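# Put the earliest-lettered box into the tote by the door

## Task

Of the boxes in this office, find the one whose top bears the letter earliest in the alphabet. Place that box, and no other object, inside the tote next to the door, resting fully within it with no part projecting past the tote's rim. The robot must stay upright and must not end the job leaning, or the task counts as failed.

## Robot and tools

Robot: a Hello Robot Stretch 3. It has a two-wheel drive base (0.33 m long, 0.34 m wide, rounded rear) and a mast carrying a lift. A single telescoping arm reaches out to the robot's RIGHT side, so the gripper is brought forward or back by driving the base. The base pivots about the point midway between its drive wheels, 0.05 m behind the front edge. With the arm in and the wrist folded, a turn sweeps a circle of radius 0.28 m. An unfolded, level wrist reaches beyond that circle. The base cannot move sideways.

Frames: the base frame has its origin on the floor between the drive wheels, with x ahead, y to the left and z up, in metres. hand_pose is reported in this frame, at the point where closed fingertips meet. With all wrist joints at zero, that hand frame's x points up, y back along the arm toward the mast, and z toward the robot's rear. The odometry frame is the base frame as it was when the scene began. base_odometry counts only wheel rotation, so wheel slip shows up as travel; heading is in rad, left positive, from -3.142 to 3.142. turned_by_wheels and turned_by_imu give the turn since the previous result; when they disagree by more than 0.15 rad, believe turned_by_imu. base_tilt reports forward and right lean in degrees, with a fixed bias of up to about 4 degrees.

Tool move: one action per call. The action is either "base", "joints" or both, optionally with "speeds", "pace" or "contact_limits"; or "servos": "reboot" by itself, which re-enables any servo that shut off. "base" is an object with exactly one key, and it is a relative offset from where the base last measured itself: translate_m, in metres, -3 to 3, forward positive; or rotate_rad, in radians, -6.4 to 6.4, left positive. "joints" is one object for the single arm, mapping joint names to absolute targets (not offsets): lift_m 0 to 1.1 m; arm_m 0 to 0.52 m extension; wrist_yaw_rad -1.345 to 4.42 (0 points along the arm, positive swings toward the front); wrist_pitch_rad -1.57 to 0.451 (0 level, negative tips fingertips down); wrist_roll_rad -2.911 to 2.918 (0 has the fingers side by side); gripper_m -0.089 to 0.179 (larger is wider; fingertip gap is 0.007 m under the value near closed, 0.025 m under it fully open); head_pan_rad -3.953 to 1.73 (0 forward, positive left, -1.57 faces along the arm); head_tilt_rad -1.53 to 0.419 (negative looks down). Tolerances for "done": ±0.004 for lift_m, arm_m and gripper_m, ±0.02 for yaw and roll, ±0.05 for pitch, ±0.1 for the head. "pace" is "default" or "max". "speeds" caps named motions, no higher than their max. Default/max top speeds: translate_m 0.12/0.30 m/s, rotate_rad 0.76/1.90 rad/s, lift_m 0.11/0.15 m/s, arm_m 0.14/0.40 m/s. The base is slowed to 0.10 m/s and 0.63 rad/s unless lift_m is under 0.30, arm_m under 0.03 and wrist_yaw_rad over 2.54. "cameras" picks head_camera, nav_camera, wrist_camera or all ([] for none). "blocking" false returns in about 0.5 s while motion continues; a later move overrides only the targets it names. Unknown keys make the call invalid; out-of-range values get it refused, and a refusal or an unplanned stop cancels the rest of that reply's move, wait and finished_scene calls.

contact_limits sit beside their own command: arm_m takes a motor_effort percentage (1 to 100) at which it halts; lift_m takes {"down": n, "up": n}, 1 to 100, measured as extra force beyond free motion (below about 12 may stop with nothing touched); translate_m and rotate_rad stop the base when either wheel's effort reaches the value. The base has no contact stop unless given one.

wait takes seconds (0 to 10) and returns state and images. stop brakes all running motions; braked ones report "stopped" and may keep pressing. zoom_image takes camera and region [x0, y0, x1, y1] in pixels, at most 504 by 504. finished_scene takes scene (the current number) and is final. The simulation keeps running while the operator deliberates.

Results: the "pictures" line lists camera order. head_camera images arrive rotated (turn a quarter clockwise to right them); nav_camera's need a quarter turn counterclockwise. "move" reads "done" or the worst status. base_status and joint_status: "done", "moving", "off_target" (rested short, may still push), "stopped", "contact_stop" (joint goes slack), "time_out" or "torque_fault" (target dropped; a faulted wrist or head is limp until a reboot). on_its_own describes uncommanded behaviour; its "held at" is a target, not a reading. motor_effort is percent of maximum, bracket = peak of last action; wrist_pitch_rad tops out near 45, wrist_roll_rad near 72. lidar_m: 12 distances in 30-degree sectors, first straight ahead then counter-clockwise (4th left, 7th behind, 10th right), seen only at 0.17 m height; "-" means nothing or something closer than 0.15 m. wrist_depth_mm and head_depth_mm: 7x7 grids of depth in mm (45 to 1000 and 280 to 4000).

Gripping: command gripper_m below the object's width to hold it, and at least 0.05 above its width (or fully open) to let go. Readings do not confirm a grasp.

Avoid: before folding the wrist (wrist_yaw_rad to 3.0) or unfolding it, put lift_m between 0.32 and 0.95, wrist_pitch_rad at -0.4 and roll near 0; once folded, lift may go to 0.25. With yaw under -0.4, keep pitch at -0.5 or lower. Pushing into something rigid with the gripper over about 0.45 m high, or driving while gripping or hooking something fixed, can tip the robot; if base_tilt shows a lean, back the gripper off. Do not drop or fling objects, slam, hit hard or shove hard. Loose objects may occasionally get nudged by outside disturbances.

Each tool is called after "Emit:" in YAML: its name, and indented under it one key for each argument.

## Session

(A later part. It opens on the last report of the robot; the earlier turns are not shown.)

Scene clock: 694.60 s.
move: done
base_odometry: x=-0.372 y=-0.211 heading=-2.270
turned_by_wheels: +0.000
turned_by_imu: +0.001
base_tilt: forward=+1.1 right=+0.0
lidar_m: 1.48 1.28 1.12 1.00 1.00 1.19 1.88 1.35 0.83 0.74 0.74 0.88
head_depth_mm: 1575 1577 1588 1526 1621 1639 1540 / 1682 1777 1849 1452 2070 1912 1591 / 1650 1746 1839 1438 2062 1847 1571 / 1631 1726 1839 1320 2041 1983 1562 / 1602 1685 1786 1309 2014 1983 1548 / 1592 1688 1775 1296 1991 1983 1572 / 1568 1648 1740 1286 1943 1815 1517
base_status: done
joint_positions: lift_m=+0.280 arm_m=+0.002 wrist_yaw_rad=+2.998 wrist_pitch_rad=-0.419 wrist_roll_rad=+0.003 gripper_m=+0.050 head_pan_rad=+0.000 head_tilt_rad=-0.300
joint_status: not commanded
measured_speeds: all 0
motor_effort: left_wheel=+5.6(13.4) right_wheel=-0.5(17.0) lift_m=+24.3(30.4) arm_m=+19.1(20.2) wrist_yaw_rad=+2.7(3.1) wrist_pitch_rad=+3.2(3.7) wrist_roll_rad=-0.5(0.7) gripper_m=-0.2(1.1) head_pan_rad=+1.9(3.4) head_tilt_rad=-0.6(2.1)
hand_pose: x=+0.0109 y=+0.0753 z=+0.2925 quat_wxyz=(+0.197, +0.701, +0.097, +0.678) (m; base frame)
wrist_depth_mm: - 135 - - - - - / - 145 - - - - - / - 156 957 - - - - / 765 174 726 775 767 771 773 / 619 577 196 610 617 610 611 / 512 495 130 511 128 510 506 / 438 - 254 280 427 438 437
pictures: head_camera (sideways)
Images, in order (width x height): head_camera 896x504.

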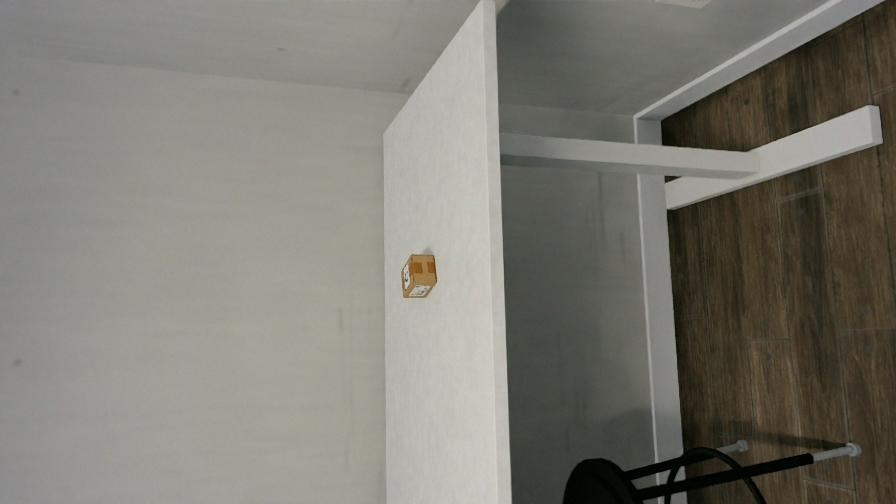

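Emit:
zoom_image:
  camera: "head_camera"
  region: [395, 248, 445, 298]

Emit:
move:
  base: {"translate_m": 0.25}
  pace: "max"
  cameras: ["head_camera"]

Scaled by 10.080 from the camera's 896x504 image, which has a finer 1280x720 frame.

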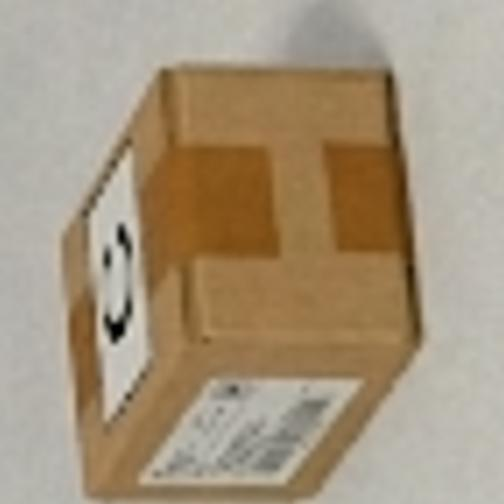

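Scene clock: 699.30 s.
move: done
base_odometry: x=-0.533 y=-0.403 heading=-2.270
turned_by_wheels: +0.000
turned_by_imu: +0.001
base_tilt: forward=+0.9 right=+0.0
lidar_m: 1.24 1.06 1.17 1.04 1.05 1.25 2.12 1.26 0.77 0.69 0.69 0.82
head_depth_mm: 1442 1461 1495 1402 1385 1516 1501 / 1449 1532 1611 1339 1311 1837 1572 / 1435 1506 1595 1318 1334 1805 1489 / 1409 1483 1574 1316 992 1858 1577 / 1392 1469 1558 1304 983 1850 1572 / 1385 1469 1522 1299 981 1827 1570 / 1360 1436 1510 1286 974 1786 1548
base_status: done
joint_positions: lift_m=+0.280 arm_m=+0.002 wrist_yaw_rad=+2.998 wrist_pitch_rad=-0.419 wrist_roll_rad=+0.003 gripper_m=+0.050 head_pan_rad=+0.000 head_tilt_rad=-0.300
joint_status: not commanded
measured_speeds: all 0
motor_effort: left_wheel=-0.1(16.0) right_wheel=+5.3(11.3) lift_m=+27.0(27.0) arm_m=+19.3(20.0) wrist_yaw_rad=+2.6(3.2) wrist_pitch_rad=+3.2(3.6) wrist_roll_rad=-0.3(0.7) gripper_m=-1.1(1.4) head_pan_rad=+2.1(3.0) head_tilt_rad=-0.7(2.0)
hand_pose: x=+0.0109 y=+0.0753 z=+0.2925 quat_wxyz=(+0.197, +0.701, +0.097, +0.678) (m; base frame)
wrist_depth_mm: - 135 - - - - - / - 145 - - - - - / - 156 949 - - - - / 784 173 730 756 773 769 758 / 606 562 196 617 610 613 619 / 511 504 131 517 128 509 511 / 438 - 254 279 429 439 436
pictures: head_camera (sideways)
Images, in order (width x height): head_camera 896x504.

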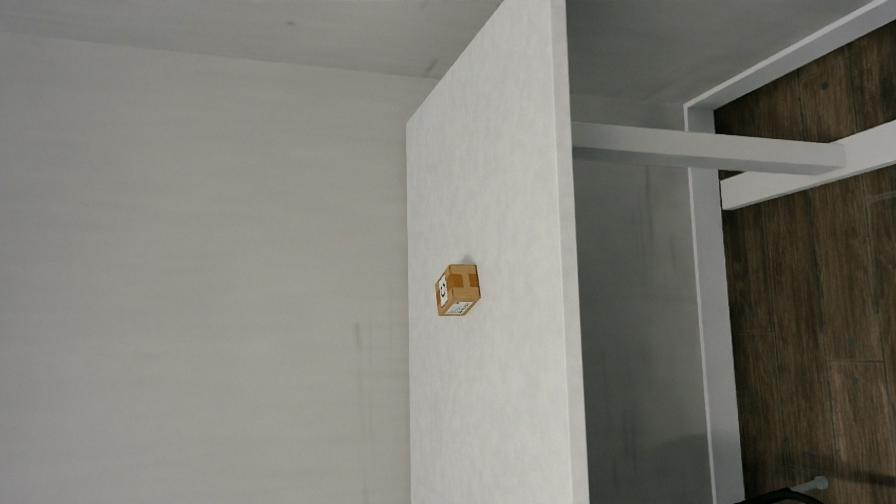

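Emit:
move:
  base: {"translate_m": 0.406}
  pace: "max"
  cameras: []

Emit:
move:
  base: {"rotate_rad": 1.571}
  joints: {"lift_m": 0.94, "head_pan_rad": -1.57, "head_tilt_rad": -0.4}
  pace: "max"
  cameras: []

Emit:
move:
  base: {"translate_m": 0.116}
  joints: {"wrist_yaw_rad": 0.0}
  pace: "max"
  cameras: ["head_camera", "nav_camera"]

Scene clock: 788.00 s.
move: done
base_odometry: x=-0.794 y=-0.713 heading=-2.270
turned_by_wheels: +0.000
turned_by_imu: +0.000
base_tilt: forward=+1.1 right=-0.2
lidar_m: 0.84 0.72 0.89 1.13 1.13 1.35 2.51 1.11 0.68 0.60 0.61 0.72
head_depth_mm: 1100 1162 1223 1273 851 619 1244 / 1088 1146 1210 1254 843 617 981 / 1063 1132 1196 1238 844 616 535 / 1054 1112 1166 1218 835 612 534 / 1046 1099 1165 1209 771 611 515 / 1030 1086 1141 1194 827 610 514 / 1026 1076 1127 1182 827 607 513
base_status: done
joint_positions: lift_m=+0.280 arm_m=+0.002 wrist_yaw_rad=+2.998 wrist_pitch_rad=-0.419 wrist_roll_rad=+0.003 gripper_m=+0.050 head_pan_rad=+0.000 head_tilt_rad=-0.300
joint_status: not commanded
measured_speeds: all 0
motor_effort: left_wheel=+5.4(16.4) right_wheel=-1.3(13.0) lift_m=+22.7(30.4) arm_m=+18.6(19.4) wrist_yaw_rad=+2.6(3.1) wrist_pitch_rad=+3.1(3.6) wrist_roll_rad=-0.3(0.6) gripper_m=-1.0(1.2) head_pan_rad=+1.3(2.6) head_tilt_rad=-0.1(1.7)
hand_pose: x=+0.0109 y=+0.0753 z=+0.2925 quat_wxyz=(+0.197, +0.701, +0.097, +0.678) (m; base frame)
wrist_depth_mm: - 135 - - - - - / - 145 - - - - - / 960 156 943 - - - - / 778 174 717 766 769 751 759 / 612 573 196 619 612 618 606 / 515 497 130 518 128 516 510 / 440 - 253 280 428 439 438
pictures: none
No camera images: "cameras" was empty.

Scene clock: 793.20 s.
move: done
base_odometry: x=-0.794 y=-0.713 heading=-0.699
turned_by_wheels: +1.571
turned_by_imu: +1.567
base_tilt: forward=+0.9 right=-0.1
lidar_m: 1.13 1.13 1.34 2.51 1.14 0.68 0.60 0.61 0.72 0.84 0.72 0.89
head_depth_mm: 1103 1178 1239 1073 714 604 - / 1083 1151 1246 1010 706 582 1443 / 1070 1136 1241 1000 704 582 1437 / 1048 1129 1211 1001 703 559 1474 / 1038 1111 1186 995 698 557 1512 / 1026 1087 1167 991 695 538 1431 / 1006 1077 1160 988 696 536 1432
base_status: done
joint_positions: lift_m=+0.940 arm_m=+0.002 wrist_yaw_rad=+2.998 wrist_pitch_rad=-0.418 wrist_roll_rad=+0.003 gripper_m=+0.050 head_pan_rad=-1.571 head_tilt_rad=-0.400
joint_status: all done
measured_speeds: all 0
motor_effort: left_wheel=-8.9(16.2) right_wheel=+8.5(15.6) lift_m=+29.5(32.9) arm_m=-9.2(18.9) wrist_yaw_rad=+2.4(3.2) wrist_pitch_rad=+3.2(3.7) wrist_roll_rad=-0.4(0.7) gripper_m=+0.4(1.7) head_pan_rad=+2.5(5.4) head_tilt_rad=-1.5(5.6)
hand_pose: x=+0.0109 y=+0.0753 z=+0.9526 quat_wxyz=(+0.197, +0.701, +0.097, +0.678) (m; base frame)
wrist_depth_mm: - 135 - - - - - / - 145 - - - - - / - 155 - - - - - / - 173 - - - - - / - 197 195 - - - - / - - 131 - 128 - - / - - 254 - - - -
pictures: none
No camera images: "cameras" was empty.

Scene clock: 795.30 s.
move: done
base_odometry: x=-0.706 y=-0.788 heading=-0.699
turned_by_wheels: +0.000
turned_by_imu: +0.000
base_tilt: forward=+1.0 right=-0.1
lidar_m: 1.01 1.02 1.21 2.54 1.35 0.81 0.72 0.72 0.85 0.91 0.65 0.79
head_depth_mm: 1072 1159 1238 1018 708 565 - / 1058 1133 1227 1010 704 564 1120 / 1041 1121 1199 1004 705 580 - / 1029 1096 1193 1002 699 560 1337 / 1013 1075 1166 995 697 541 1389 / 1000 1068 1147 992 699 539 1400 / 986 1060 1125 985 697 536 1353
base_status: done
joint_positions: lift_m=+0.940 arm_m=+0.002 wrist_yaw_rad=+0.003 wrist_pitch_rad=-0.418 wrist_roll_rad=+0.003 gripper_m=+0.050 head_pan_rad=-1.570 head_tilt_rad=-0.400
joint_status: all done
measured_speeds: all 0
motor_effort: left_wheel=+8.7(9.9) right_wheel=+2.3(13.4) lift_m=+29.1(29.9) arm_m=-20.2(20.5) wrist_yaw_rad=-2.5(7.4) wrist_pitch_rad=+3.5(3.6) wrist_roll_rad=-0.4(0.7) gripper_m=-0.7(1.7) head_pan_rad=+3.1(4.5) head_tilt_rad=-1.0(2.1)
hand_pose: x=-0.0208 y=-0.3711 z=+0.9526 quat_wxyz=(+0.691, +0.148, -0.692, -0.146) (m; base frame)
wrist_depth_mm: - - - - - - - / - - - 474 - - - / - - - - - - - / - - - - - - - / 256 256 246 247 257 268 - / 216 222 131 - 129 - - / 557 - - - - - -
pictures: head_camera (sideways), nav_camera (sideways)
Images, in order (width x height): head_camera 896x504, nav_camera 672x504.

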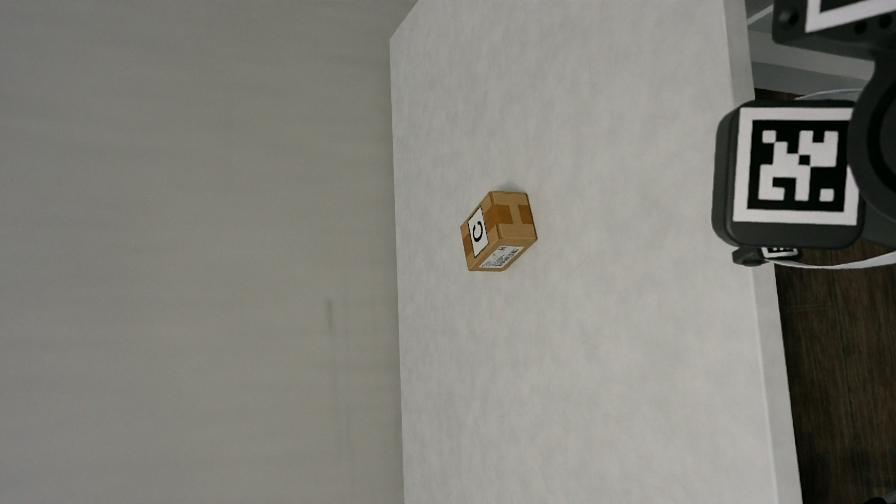

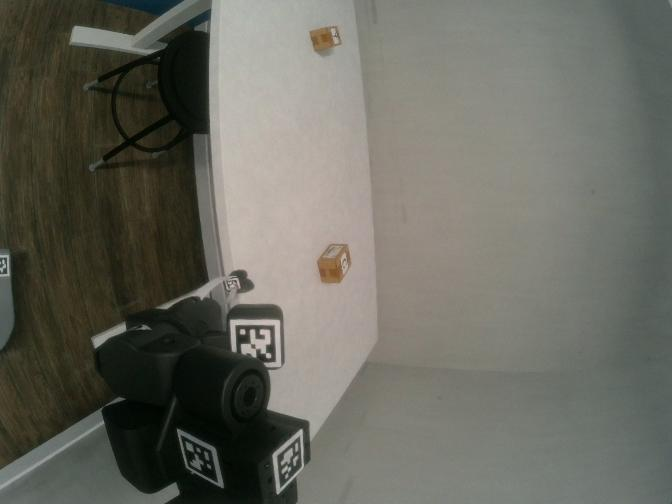

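Emit:
move:
  base: {"translate_m": -0.03}
  joints: {"wrist_yaw_rad": 0.39, "wrist_pitch_rad": -0.9, "lift_m": 1.06, "gripper_m": 0.13}
  pace: "max"
  cameras: []

Emit:
move:
  joints: {"arm_m": 0.494}
  pace: "max"
  cameras: ["wrist_camera", "head_camera"]

Scene clock: 816.70 s.
move: done
base_odometry: x=-0.729 y=-0.769 heading=-0.699
turned_by_wheels: +0.000
turned_by_imu: +0.001
base_tilt: forward=+0.9 right=+0.0
lidar_m: 1.04 1.05 1.25 2.53 1.30 0.78 0.69 0.69 0.81 0.86 0.67 0.81
head_depth_mm: 1084 1160 1261 - - - - / 1070 1146 1224 - - - - / 1053 1127 1215 - - - - / 1032 1104 1180 1000 769 - - / 1021 1092 1174 994 764 507 1475 / 1002 1079 1157 993 698 536 1397 / 996 1059 1130 989 694 538 1403
base_status: done
joint_positions: lift_m=+1.060 arm_m=+0.002 wrist_yaw_rad=+0.387 wrist_pitch_rad=-0.908 wrist_roll_rad=+0.003 gripper_m=+0.130 head_pan_rad=-1.570 head_tilt_rad=-0.400
joint_status: all done
measured_speeds: all 0
motor_effort: left_wheel=-3.1(8.3) right_wheel=-3.6(10.8) lift_m=+28.6(33.1) arm_m=-18.3(19.4) wrist_yaw_rad=+3.4(8.3) wrist_pitch_rad=+1.2(3.4) wrist_roll_rad=-0.3(0.6) gripper_m=+0.3(86.1) head_pan_rad=+2.1(4.0) head_tilt_rad=-0.1(1.2)
hand_pose: x=+0.0307 y=-0.2752 z=+0.9819 quat_wxyz=(+0.682, +0.426, -0.565, -0.183) (m; base frame)
wrist_depth_mm: - - - - - - - / - - - - - - - / - 725 - - - - - / - - - - - - - / - - - - - - - / - 124 - - - 124 - / - - - - - 123 96
pictures: none
No camera images: "cameras" was empty.

Scene clock: 819.20 s.
move: done
base_odometry: x=-0.729 y=-0.769 heading=-0.699
turned_by_wheels: +0.000
turned_by_imu: +0.000
base_tilt: forward=+1.2 right=-0.1
lidar_m: 1.04 1.05 1.25 2.53 1.30 0.78 0.69 0.69 0.82 0.86 0.67 0.82
head_depth_mm: 1079 433 1251 1015 710 566 1403 / 1069 565 1228 1008 706 562 1165 / 1043 1093 565 891 701 560 1434 / 1034 1107 1170 821 703 540 1433 / 1016 1094 1165 987 698 540 1447 / 1010 1073 1147 984 695 536 1396 / 994 1058 1139 981 694 536 1392
base_status: not commanded
joint_positions: lift_m=+1.060 arm_m=+0.494 wrist_yaw_rad=+0.387 wrist_pitch_rad=-0.909 wrist_roll_rad=+0.003 gripper_m=+0.130 head_pan_rad=-1.570 head_tilt_rad=-0.400
joint_status: all done
measured_speeds: all 0
motor_effort: left_wheel=-3.2(3.6) right_wheel=-3.5(3.8) lift_m=+20.5(28.5) arm_m=+17.3(23.0) wrist_yaw_rad=+2.8(3.6) wrist_pitch_rad=+1.4(1.9) wrist_roll_rad=-0.1(0.6) gripper_m=+0.2(1.3) head_pan_rad=+3.2(4.2) head_tilt_rad=+0.7(1.3)
hand_pose: x=+0.0307 y=-0.7672 z=+0.9817 quat_wxyz=(+0.682, +0.427, -0.564, -0.184) (m; base frame)
wrist_depth_mm: - - - - - - - / - - - - - - - / - - - - - - - / - - - - 262 268 262 / 254 253 245 204 253 251 250 / 235 125 190 188 233 123 230 / - 128 214 176 216 127 215
pictures: head_camera (sideways), wrist_camera
Images, in order (width x height): head_camera 896x504, wrist_camera 644x364.

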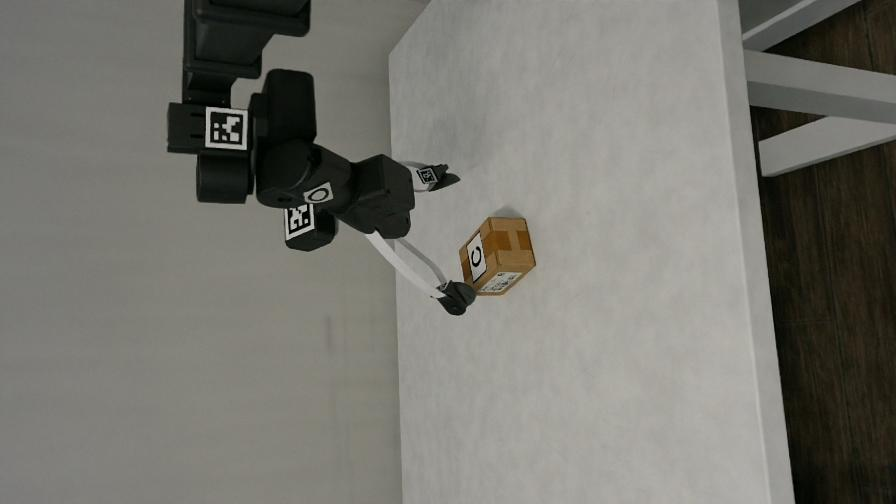

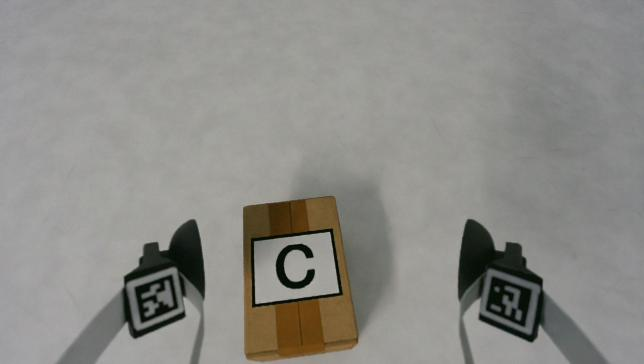

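Emit:
move:
  base: {"translate_m": 0.015}
  pace: "max"
  cameras: ["wrist_camera"]

Emit:
move:
  joints: {"lift_m": 0.97}
  contact_limits: {"lift_m": {"down": 13}}
  cameras: ["wrist_camera"]

Scene clock: 827.67 s.
move: done
base_odometry: x=-0.717 y=-0.778 heading=-0.699
turned_by_wheels: +0.000
turned_by_imu: +0.001
base_tilt: forward=+0.8 right=-0.1
lidar_m: 1.03 1.03 1.22 2.53 1.32 0.79 0.70 0.70 0.83 0.88 0.66 0.80
head_depth_mm: 1075 431 1243 1010 707 564 1413 / 1060 564 1229 1007 707 561 1298 / 1050 1095 564 893 705 542 1440 / 1033 1103 1170 826 699 542 1437 / 1020 1086 1168 997 699 539 1389 / 1010 1072 1146 988 695 539 1384 / 981 1052 1132 985 694 538 1393
base_status: done
joint_positions: lift_m=+1.060 arm_m=+0.494 wrist_yaw_rad=+0.387 wrist_pitch_rad=-0.909 wrist_roll_rad=+0.003 gripper_m=+0.130 head_pan_rad=-1.570 head_tilt_rad=-0.400
joint_status: not commanded
measured_speeds: all 0
motor_effort: left_wheel=+6.4(10.0) right_wheel=+3.5(9.6) lift_m=+20.8(21.2) arm_m=-20.1(20.6) wrist_yaw_rad=+3.2(3.4) wrist_pitch_rad=+1.5(2.0) wrist_roll_rad=-0.2(0.4) gripper_m=+0.5(0.8) head_pan_rad=+2.2(3.0) head_tilt_rad=+0.7(2.6)
hand_pose: x=+0.0307 y=-0.7671 z=+0.9817 quat_wxyz=(+0.682, +0.427, -0.564, -0.184) (m; base frame)
wrist_depth_mm: - - - - - - - / - - - - - - - / - - - - - - - / - - - - 265 268 264 / 254 254 252 200 252 251 251 / 237 124 226 185 232 123 232 / - 128 218 172 216 127 214
pictures: wrist_camera
Images, in order (width x height): wrist_camera 644x364.

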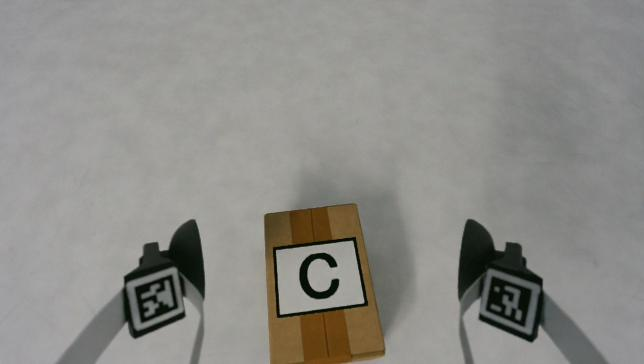

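Scene clock: 829.97 s.
move: contact_stop
base_odometry: x=-0.717 y=-0.778 heading=-0.699
turned_by_wheels: +0.000
turned_by_imu: -0.004
base_tilt: forward=+1.0 right=-0.1
lidar_m: 1.03 1.03 1.22 2.54 1.33 0.80 0.70 0.70 0.83 0.86 0.66 0.80
head_depth_mm: 1088 1169 431 346 708 565 1417 / 1067 1142 568 950 709 564 1217 / 1051 1123 583 634 702 545 1433 / 1034 1101 1172 810 703 542 1444 / 1017 1090 1169 995 700 539 1431 / 1004 1074 1143 988 697 539 1397 / 989 1055 1133 991 695 538 1400
base_status: not commanded
joint_positions: lift_m=+0.989 arm_m=+0.494 wrist_yaw_rad=+0.393 wrist_pitch_rad=-0.894 wrist_roll_rad=+0.003 gripper_m=+0.130 head_pan_rad=-1.570 head_tilt_rad=-0.400
joint_status: lift_m contact_stop (moved -0.071 of -0.090)
measured_speeds: translate_m=+0.000 rotate_rad=+0.000 lift_m=+0.003 arm_m=+0.000 wrist_yaw_rad=+0.000 wrist_pitch_rad=+0.000 wrist_roll_rad=+0.000 head_pan_rad=+0.000 head_tilt_rad=+0.000
on_its_own: lift_m is slack since a contact_stop (your +0.970 is given up)
motor_effort: left_wheel=-2.8(6.6) right_wheel=+2.1(3.9) lift_m=+23.2(23.2) arm_m=+19.9(26.1) wrist_yaw_rad=-2.1(3.4) wrist_pitch_rad=-1.2(6.7) wrist_roll_rad=-0.5(0.5) gripper_m=+1.1(2.0) head_pan_rad=+2.2(2.8) head_tilt_rad=+2.2(2.6)
contact_limits: lift_m down 13 (down: maximum 72; up: maximum 65)
hand_pose: x=+0.0327 y=-0.7699 z=+0.9126 quat_wxyz=(+0.684, +0.424, -0.566, -0.176) (m; base frame)
wrist_depth_mm: - - - - - 268 261 / 249 247 246 246 244 244 243 / 223 221 220 220 220 219 219 / 202 201 148 139 199 198 196 / 185 183 134 129 179 181 181 / 169 124 143 119 168 123 167 / - 152 156 112 150 126 151
pictures: wrist_camera
Images, in order (width x height): wrist_camera 644x364.

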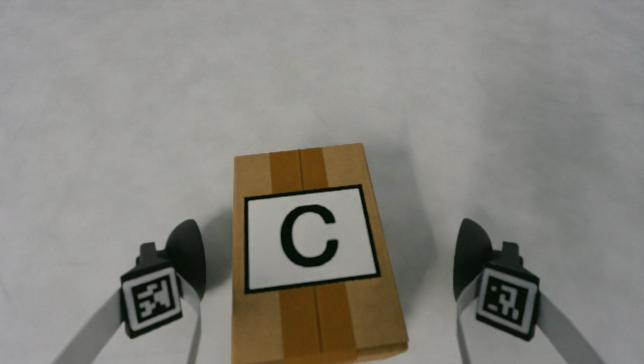

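Emit:
move:
  joints: {"lift_m": 1.06}
  cameras: []

Emit:
finished_scene:
  scene: 1

Scene clock: 869.93 s.
move: done
base_odometry: x=-0.717 y=-0.778 heading=-0.699
turned_by_wheels: +0.000
turned_by_imu: +0.001
base_tilt: forward=+1.0 right=-0.1
lidar_m: 1.03 1.03 1.22 2.54 1.33 0.80 0.70 0.70 0.83 0.87 0.66 0.80
head_depth_mm: 1081 431 1251 1014 708 566 1411 / 1067 567 1226 1007 706 561 1209 / 1049 1093 565 894 704 544 1440 / 1037 1102 1168 824 701 542 1439 / 1017 1083 1164 934 699 538 1435 / 1008 1068 1154 989 696 538 1393 / 988 1059 1125 982 693 537 1394
base_status: not commanded
joint_positions: lift_m=+1.060 arm_m=+0.494 wrist_yaw_rad=+0.393 wrist_pitch_rad=-0.908 wrist_roll_rad=+0.003 gripper_m=+0.130 head_pan_rad=-1.570 head_tilt_rad=-0.400
joint_status: all done
measured_speeds: all 0
motor_effort: left_wheel=-2.8(2.9) right_wheel=+2.1(2.5) lift_m=+29.9(34.4) arm_m=-19.8(20.5) wrist_yaw_rad=-1.8(2.5) wrist_pitch_rad=+1.0(1.6) wrist_roll_rad=-0.3(0.6) gripper_m=-0.1(1.4) head_pan_rad=+0.4(2.7) head_tilt_rad=+2.5(3.6)
hand_pose: x=+0.0316 y=-0.7672 z=+0.9820 quat_wxyz=(+0.683, +0.428, -0.563, -0.181) (m; base frame)
wrist_depth_mm: - - - - - - - / - - - - - - - / - - - - - - - / - - - - - 270 264 / 256 254 253 201 251 250 250 / 234 125 225 185 233 124 230 / - 128 217 172 214 127 215
pictures: none
No camera images: "cameras" was empty.

The scene is finished: the task was done.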